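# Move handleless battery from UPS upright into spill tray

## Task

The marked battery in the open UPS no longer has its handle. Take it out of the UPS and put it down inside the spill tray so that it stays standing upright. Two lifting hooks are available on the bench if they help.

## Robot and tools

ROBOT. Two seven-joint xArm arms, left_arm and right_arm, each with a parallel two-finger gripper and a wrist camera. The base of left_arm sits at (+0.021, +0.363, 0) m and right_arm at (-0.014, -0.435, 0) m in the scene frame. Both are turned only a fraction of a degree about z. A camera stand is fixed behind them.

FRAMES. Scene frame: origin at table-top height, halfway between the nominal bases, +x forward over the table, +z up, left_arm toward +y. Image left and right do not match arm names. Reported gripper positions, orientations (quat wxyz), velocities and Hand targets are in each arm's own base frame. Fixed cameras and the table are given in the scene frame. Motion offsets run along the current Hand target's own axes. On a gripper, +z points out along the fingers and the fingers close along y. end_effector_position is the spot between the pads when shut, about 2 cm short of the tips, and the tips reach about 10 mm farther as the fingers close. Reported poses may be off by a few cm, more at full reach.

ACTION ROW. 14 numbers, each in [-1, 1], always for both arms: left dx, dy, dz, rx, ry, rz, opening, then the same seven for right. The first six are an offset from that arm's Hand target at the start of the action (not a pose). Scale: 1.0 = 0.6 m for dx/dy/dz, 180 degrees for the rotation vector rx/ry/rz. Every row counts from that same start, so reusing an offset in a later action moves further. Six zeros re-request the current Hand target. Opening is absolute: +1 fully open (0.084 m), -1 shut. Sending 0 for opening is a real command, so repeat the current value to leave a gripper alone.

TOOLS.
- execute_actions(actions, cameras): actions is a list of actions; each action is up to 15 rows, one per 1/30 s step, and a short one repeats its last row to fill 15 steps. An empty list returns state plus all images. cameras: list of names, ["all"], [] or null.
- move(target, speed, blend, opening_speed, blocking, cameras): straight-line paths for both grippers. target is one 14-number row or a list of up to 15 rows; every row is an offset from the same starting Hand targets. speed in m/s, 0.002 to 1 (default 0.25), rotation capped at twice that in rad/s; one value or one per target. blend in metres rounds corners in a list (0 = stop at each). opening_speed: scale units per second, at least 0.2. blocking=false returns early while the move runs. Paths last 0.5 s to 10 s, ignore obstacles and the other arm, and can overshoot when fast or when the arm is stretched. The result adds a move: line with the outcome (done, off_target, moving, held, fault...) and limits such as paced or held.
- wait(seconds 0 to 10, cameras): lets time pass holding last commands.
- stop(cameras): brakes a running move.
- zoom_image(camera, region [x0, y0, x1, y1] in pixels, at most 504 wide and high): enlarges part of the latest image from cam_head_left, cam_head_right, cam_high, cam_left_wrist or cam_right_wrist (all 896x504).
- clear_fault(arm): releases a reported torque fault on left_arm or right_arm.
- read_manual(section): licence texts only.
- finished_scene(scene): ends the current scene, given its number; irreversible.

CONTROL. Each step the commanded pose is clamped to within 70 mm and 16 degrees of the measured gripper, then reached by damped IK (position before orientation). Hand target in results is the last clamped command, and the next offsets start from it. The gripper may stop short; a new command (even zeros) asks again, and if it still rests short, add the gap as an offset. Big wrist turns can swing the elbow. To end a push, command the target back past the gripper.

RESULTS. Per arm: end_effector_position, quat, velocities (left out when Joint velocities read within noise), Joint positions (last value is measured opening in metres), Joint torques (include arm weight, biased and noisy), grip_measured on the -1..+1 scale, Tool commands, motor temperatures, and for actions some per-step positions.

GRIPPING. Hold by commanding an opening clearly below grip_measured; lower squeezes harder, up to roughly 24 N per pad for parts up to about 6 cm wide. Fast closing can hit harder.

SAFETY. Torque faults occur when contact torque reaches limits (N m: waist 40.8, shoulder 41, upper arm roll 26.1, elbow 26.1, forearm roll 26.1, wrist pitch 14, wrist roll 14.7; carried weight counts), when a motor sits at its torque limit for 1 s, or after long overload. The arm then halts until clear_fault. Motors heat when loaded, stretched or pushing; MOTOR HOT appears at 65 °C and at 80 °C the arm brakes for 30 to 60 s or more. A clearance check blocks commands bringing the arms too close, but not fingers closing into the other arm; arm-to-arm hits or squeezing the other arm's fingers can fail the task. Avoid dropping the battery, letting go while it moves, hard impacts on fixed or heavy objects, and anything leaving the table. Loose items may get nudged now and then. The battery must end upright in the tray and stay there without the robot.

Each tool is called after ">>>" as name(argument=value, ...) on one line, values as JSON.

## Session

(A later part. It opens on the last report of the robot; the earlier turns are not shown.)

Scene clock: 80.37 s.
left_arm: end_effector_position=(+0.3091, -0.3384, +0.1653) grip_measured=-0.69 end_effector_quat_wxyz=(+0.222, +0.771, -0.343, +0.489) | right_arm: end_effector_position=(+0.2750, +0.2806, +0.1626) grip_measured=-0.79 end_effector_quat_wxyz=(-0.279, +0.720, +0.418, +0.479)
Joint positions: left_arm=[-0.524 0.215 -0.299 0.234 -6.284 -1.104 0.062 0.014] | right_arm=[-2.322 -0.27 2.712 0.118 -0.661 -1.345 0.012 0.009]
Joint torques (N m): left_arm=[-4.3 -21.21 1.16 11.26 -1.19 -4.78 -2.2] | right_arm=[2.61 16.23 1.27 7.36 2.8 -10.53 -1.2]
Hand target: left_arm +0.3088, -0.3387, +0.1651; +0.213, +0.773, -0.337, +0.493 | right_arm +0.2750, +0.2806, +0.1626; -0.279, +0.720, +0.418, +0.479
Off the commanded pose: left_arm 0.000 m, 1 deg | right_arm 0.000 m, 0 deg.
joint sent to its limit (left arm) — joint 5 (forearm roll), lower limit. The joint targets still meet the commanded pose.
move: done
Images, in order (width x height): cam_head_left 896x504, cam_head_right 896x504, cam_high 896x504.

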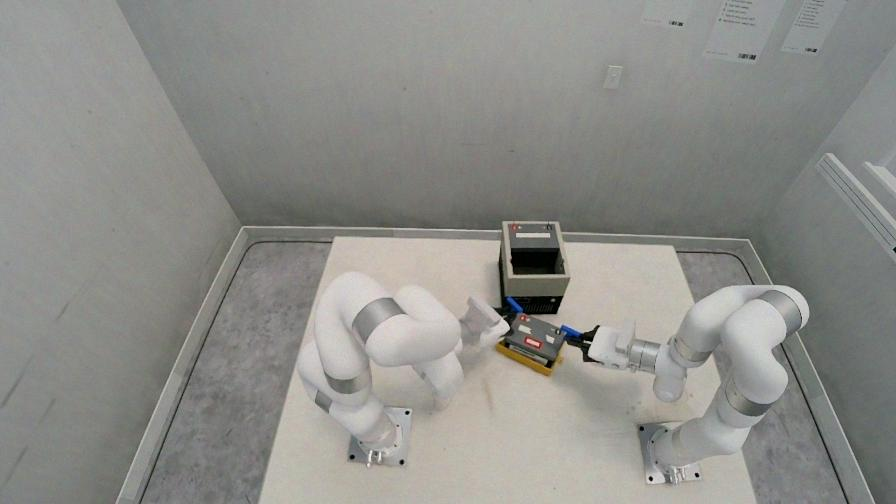

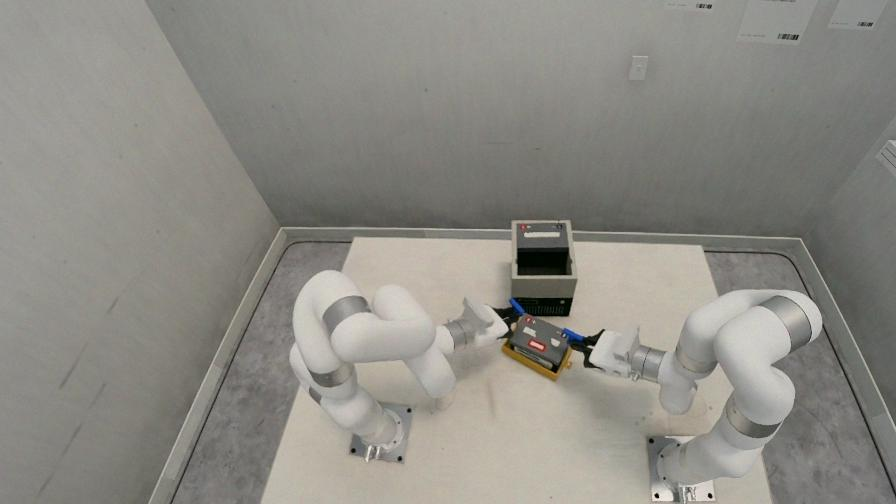

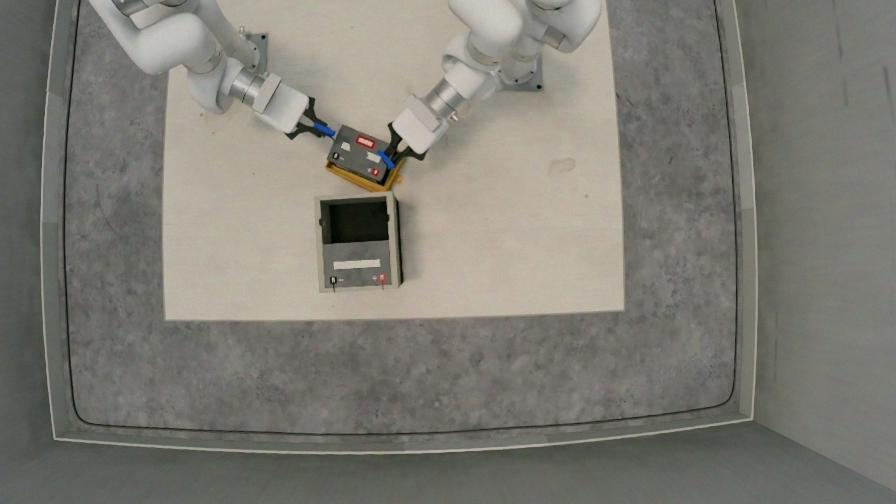

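>>> move(target=[[-0.0151,0,0.007,0,0,0,-1,-0.0154,0,0.0064,0,0,0,-1],[-0.0226,0,0.0106,0,0,0,-1,-0.0231,0,0.0096,0,0,0,-1]], speed=0.03, cameras=["cam_high","cam_head_right"])

>>> zoom_image(camera="cam_high", region=[290, 80, 440, 220])

>>> zoom_image(camera="cam_head_right", region=[480, 280, 600, 400])

Scene clock: 82.30 s.
left_arm: end_effector_position=(+0.3091, -0.3385, +0.1502) grip_measured=-0.69 end_effector_quat_wxyz=(+0.216, +0.772, -0.339, +0.492) | right_arm: end_effector_position=(+0.2750, +0.2806, +0.1476) grip_measured=-0.79 end_effector_quat_wxyz=(-0.279, +0.720, +0.418, +0.479)
Joint positions: left_arm=[-0.899 0.29 0.066 0.251 -6.284 -1.172 -0.02 0.014] | right_arm=[-2.324 -0.377 2.738 0.14 -0.628 -1.429 -0.003 0.009]
Joint torques (N m): left_arm=[-4.19 -12.62 2.46 10.19 0.75 -4.76 -2.23] | right_arm=[-3.69 9 1.1 3.72 2.74 -4.5 -1.14]
Hand target: left_arm +0.3089, -0.3387, +0.1501; +0.213, +0.773, -0.337, +0.493 | right_arm +0.2750, +0.2806, +0.1476; -0.279, +0.720, +0.418, +0.479
Off the commanded pose: left_arm 0.000 m, 0 deg | right_arm 0.000 m, 0 deg.
joint sent to its limit (left arm) — joint 5 (forearm roll), lower limit. The joint targets still meet the commanded pose.
move: done
Images, in order (width x height): cam_head_right 896x504, cam_high 896x504.

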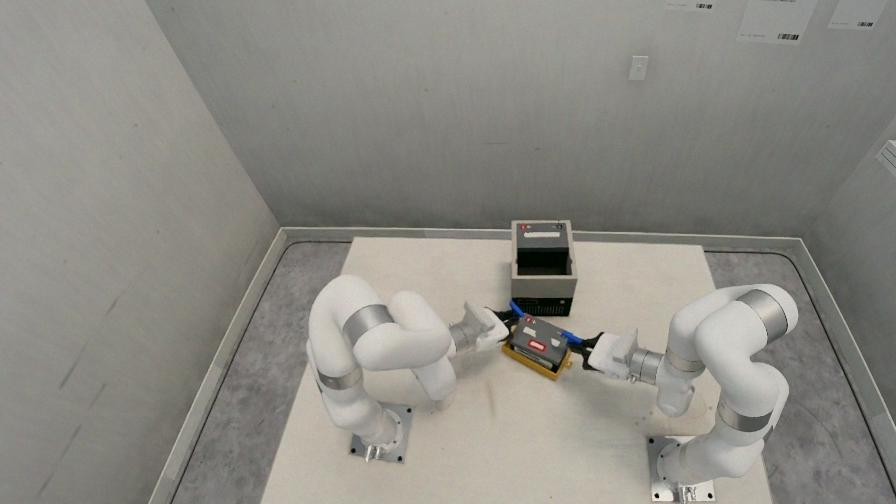

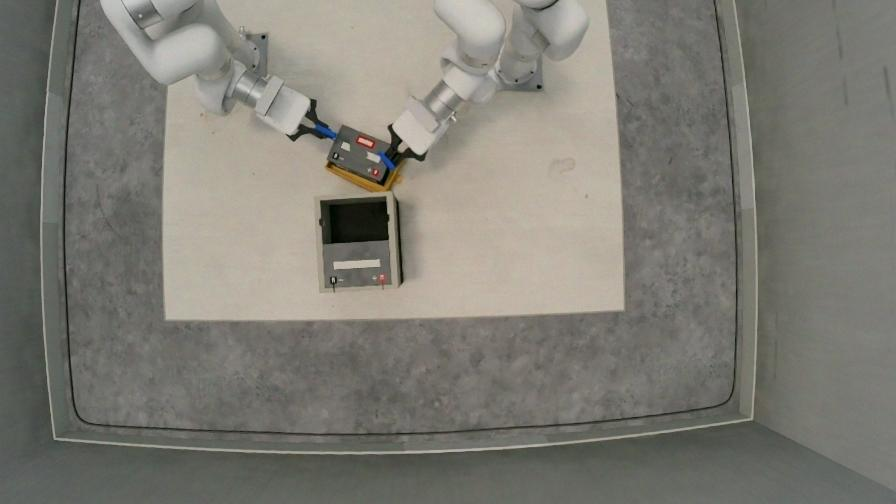

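Scaled by 3.360 from the camera's 896x504 image, which has a finer 1280x720 frame.

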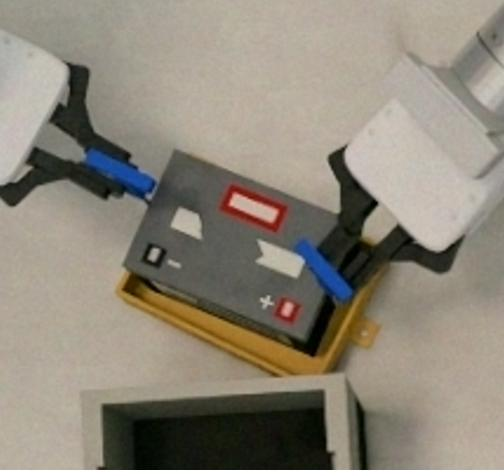

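Scaled by 4.200 from the camera's 896x504 image, which has a finer 1280x720 frame.

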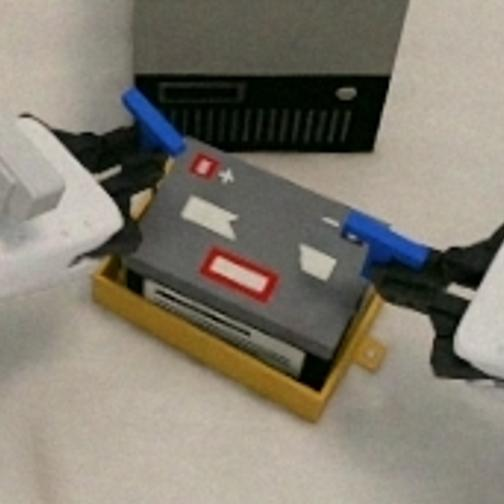

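>>> move(target=[[0.0121,0,-0.0056,0,0,0,-1,0.0123,0,-0.0051,0,0,0,-1],[0.005,-0.047,-0.0209,0,0,0,-1,-0.0069,0,-0.0513,0,0,0,-1]], speed=0.04, cameras=["cam_high","cam_head_right"])

>>> zoom_image(camera="cam_high", region=[290, 80, 440, 220])

>>> zoom_image(camera="cam_head_right", region=[480, 280, 600, 400])

Scene clock: 84.47 s.
left_arm: end_effector_position=(+0.3226, -0.3121, +0.1582) grip_measured=-0.69 end_effector_quat_wxyz=(+0.213, +0.773, -0.337, +0.493) | right_arm: end_effector_position=(+0.2601, +0.2545, +0.1556) grip_measured=-0.79 end_effector_quat_wxyz=(-0.279, +0.720, +0.418, +0.479)
Joint positions: left_arm=[-0.899 0.24 0.205 0.215 -6.144 -1.16 -0.046 0.014] | right_arm=[-2.371 -0.324 2.67 0.057 -0.737 -1.446 -0.05 0.009]
Joint torques (N m): left_arm=[4.28 -21.72 3.12 4.08 2.3 -4.78 -2.33] | right_arm=[-3.67 7.05 -4.32 0.12 -2.4 -4.59 -1.21]
Hand target: left_arm +0.3226, -0.3121, +0.1582; +0.213, +0.773, -0.337, +0.493 | right_arm +0.2601, +0.2545, +0.1556; -0.279, +0.720, +0.418, +0.479
Off the commanded pose: left_arm 0.000 m, 0 deg | right_arm 0.000 m, 0 deg.
move: done
Images, in order (width x height): cam_head_right 896x504, cam_high 896x504.

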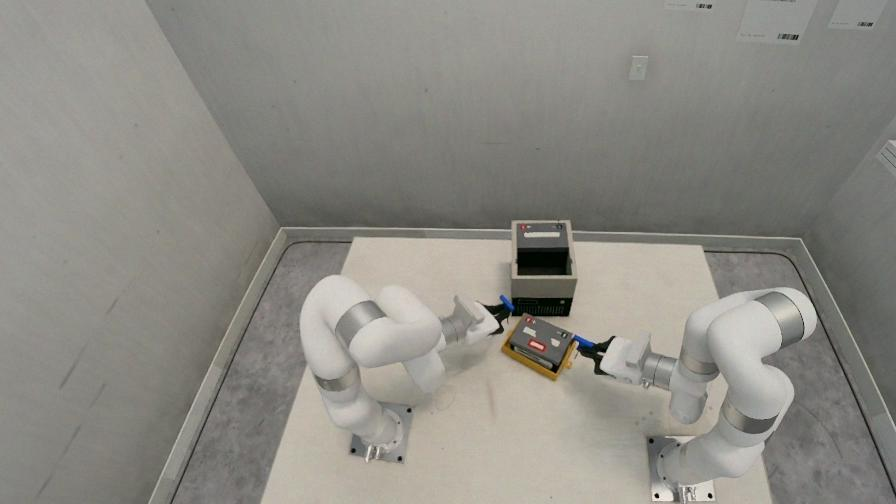

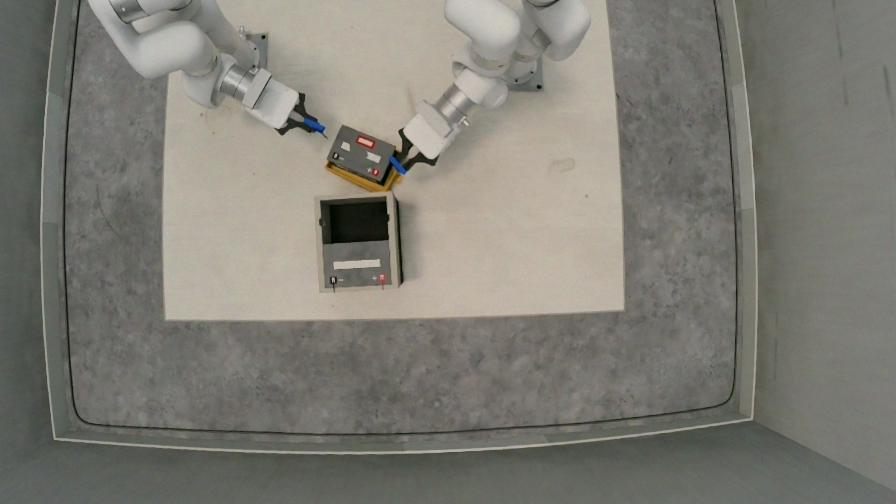

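Scaled by 3.360 from the camera's 896x504 image, which has a finer 1280x720 frame.

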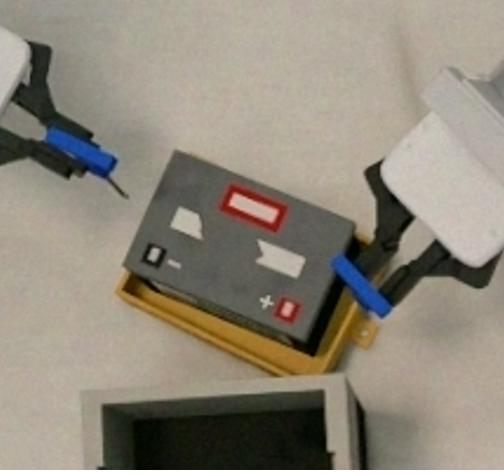

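Scaled by 4.200 from the camera's 896x504 image, which has a finer 1280x720 frame.

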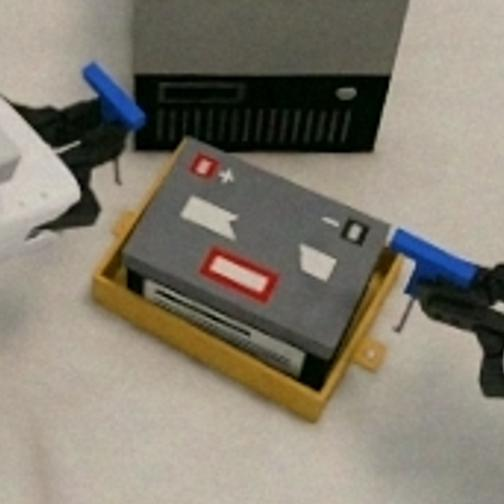

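>>> finished_scene(scene=2)

The scene is finished: the task was done.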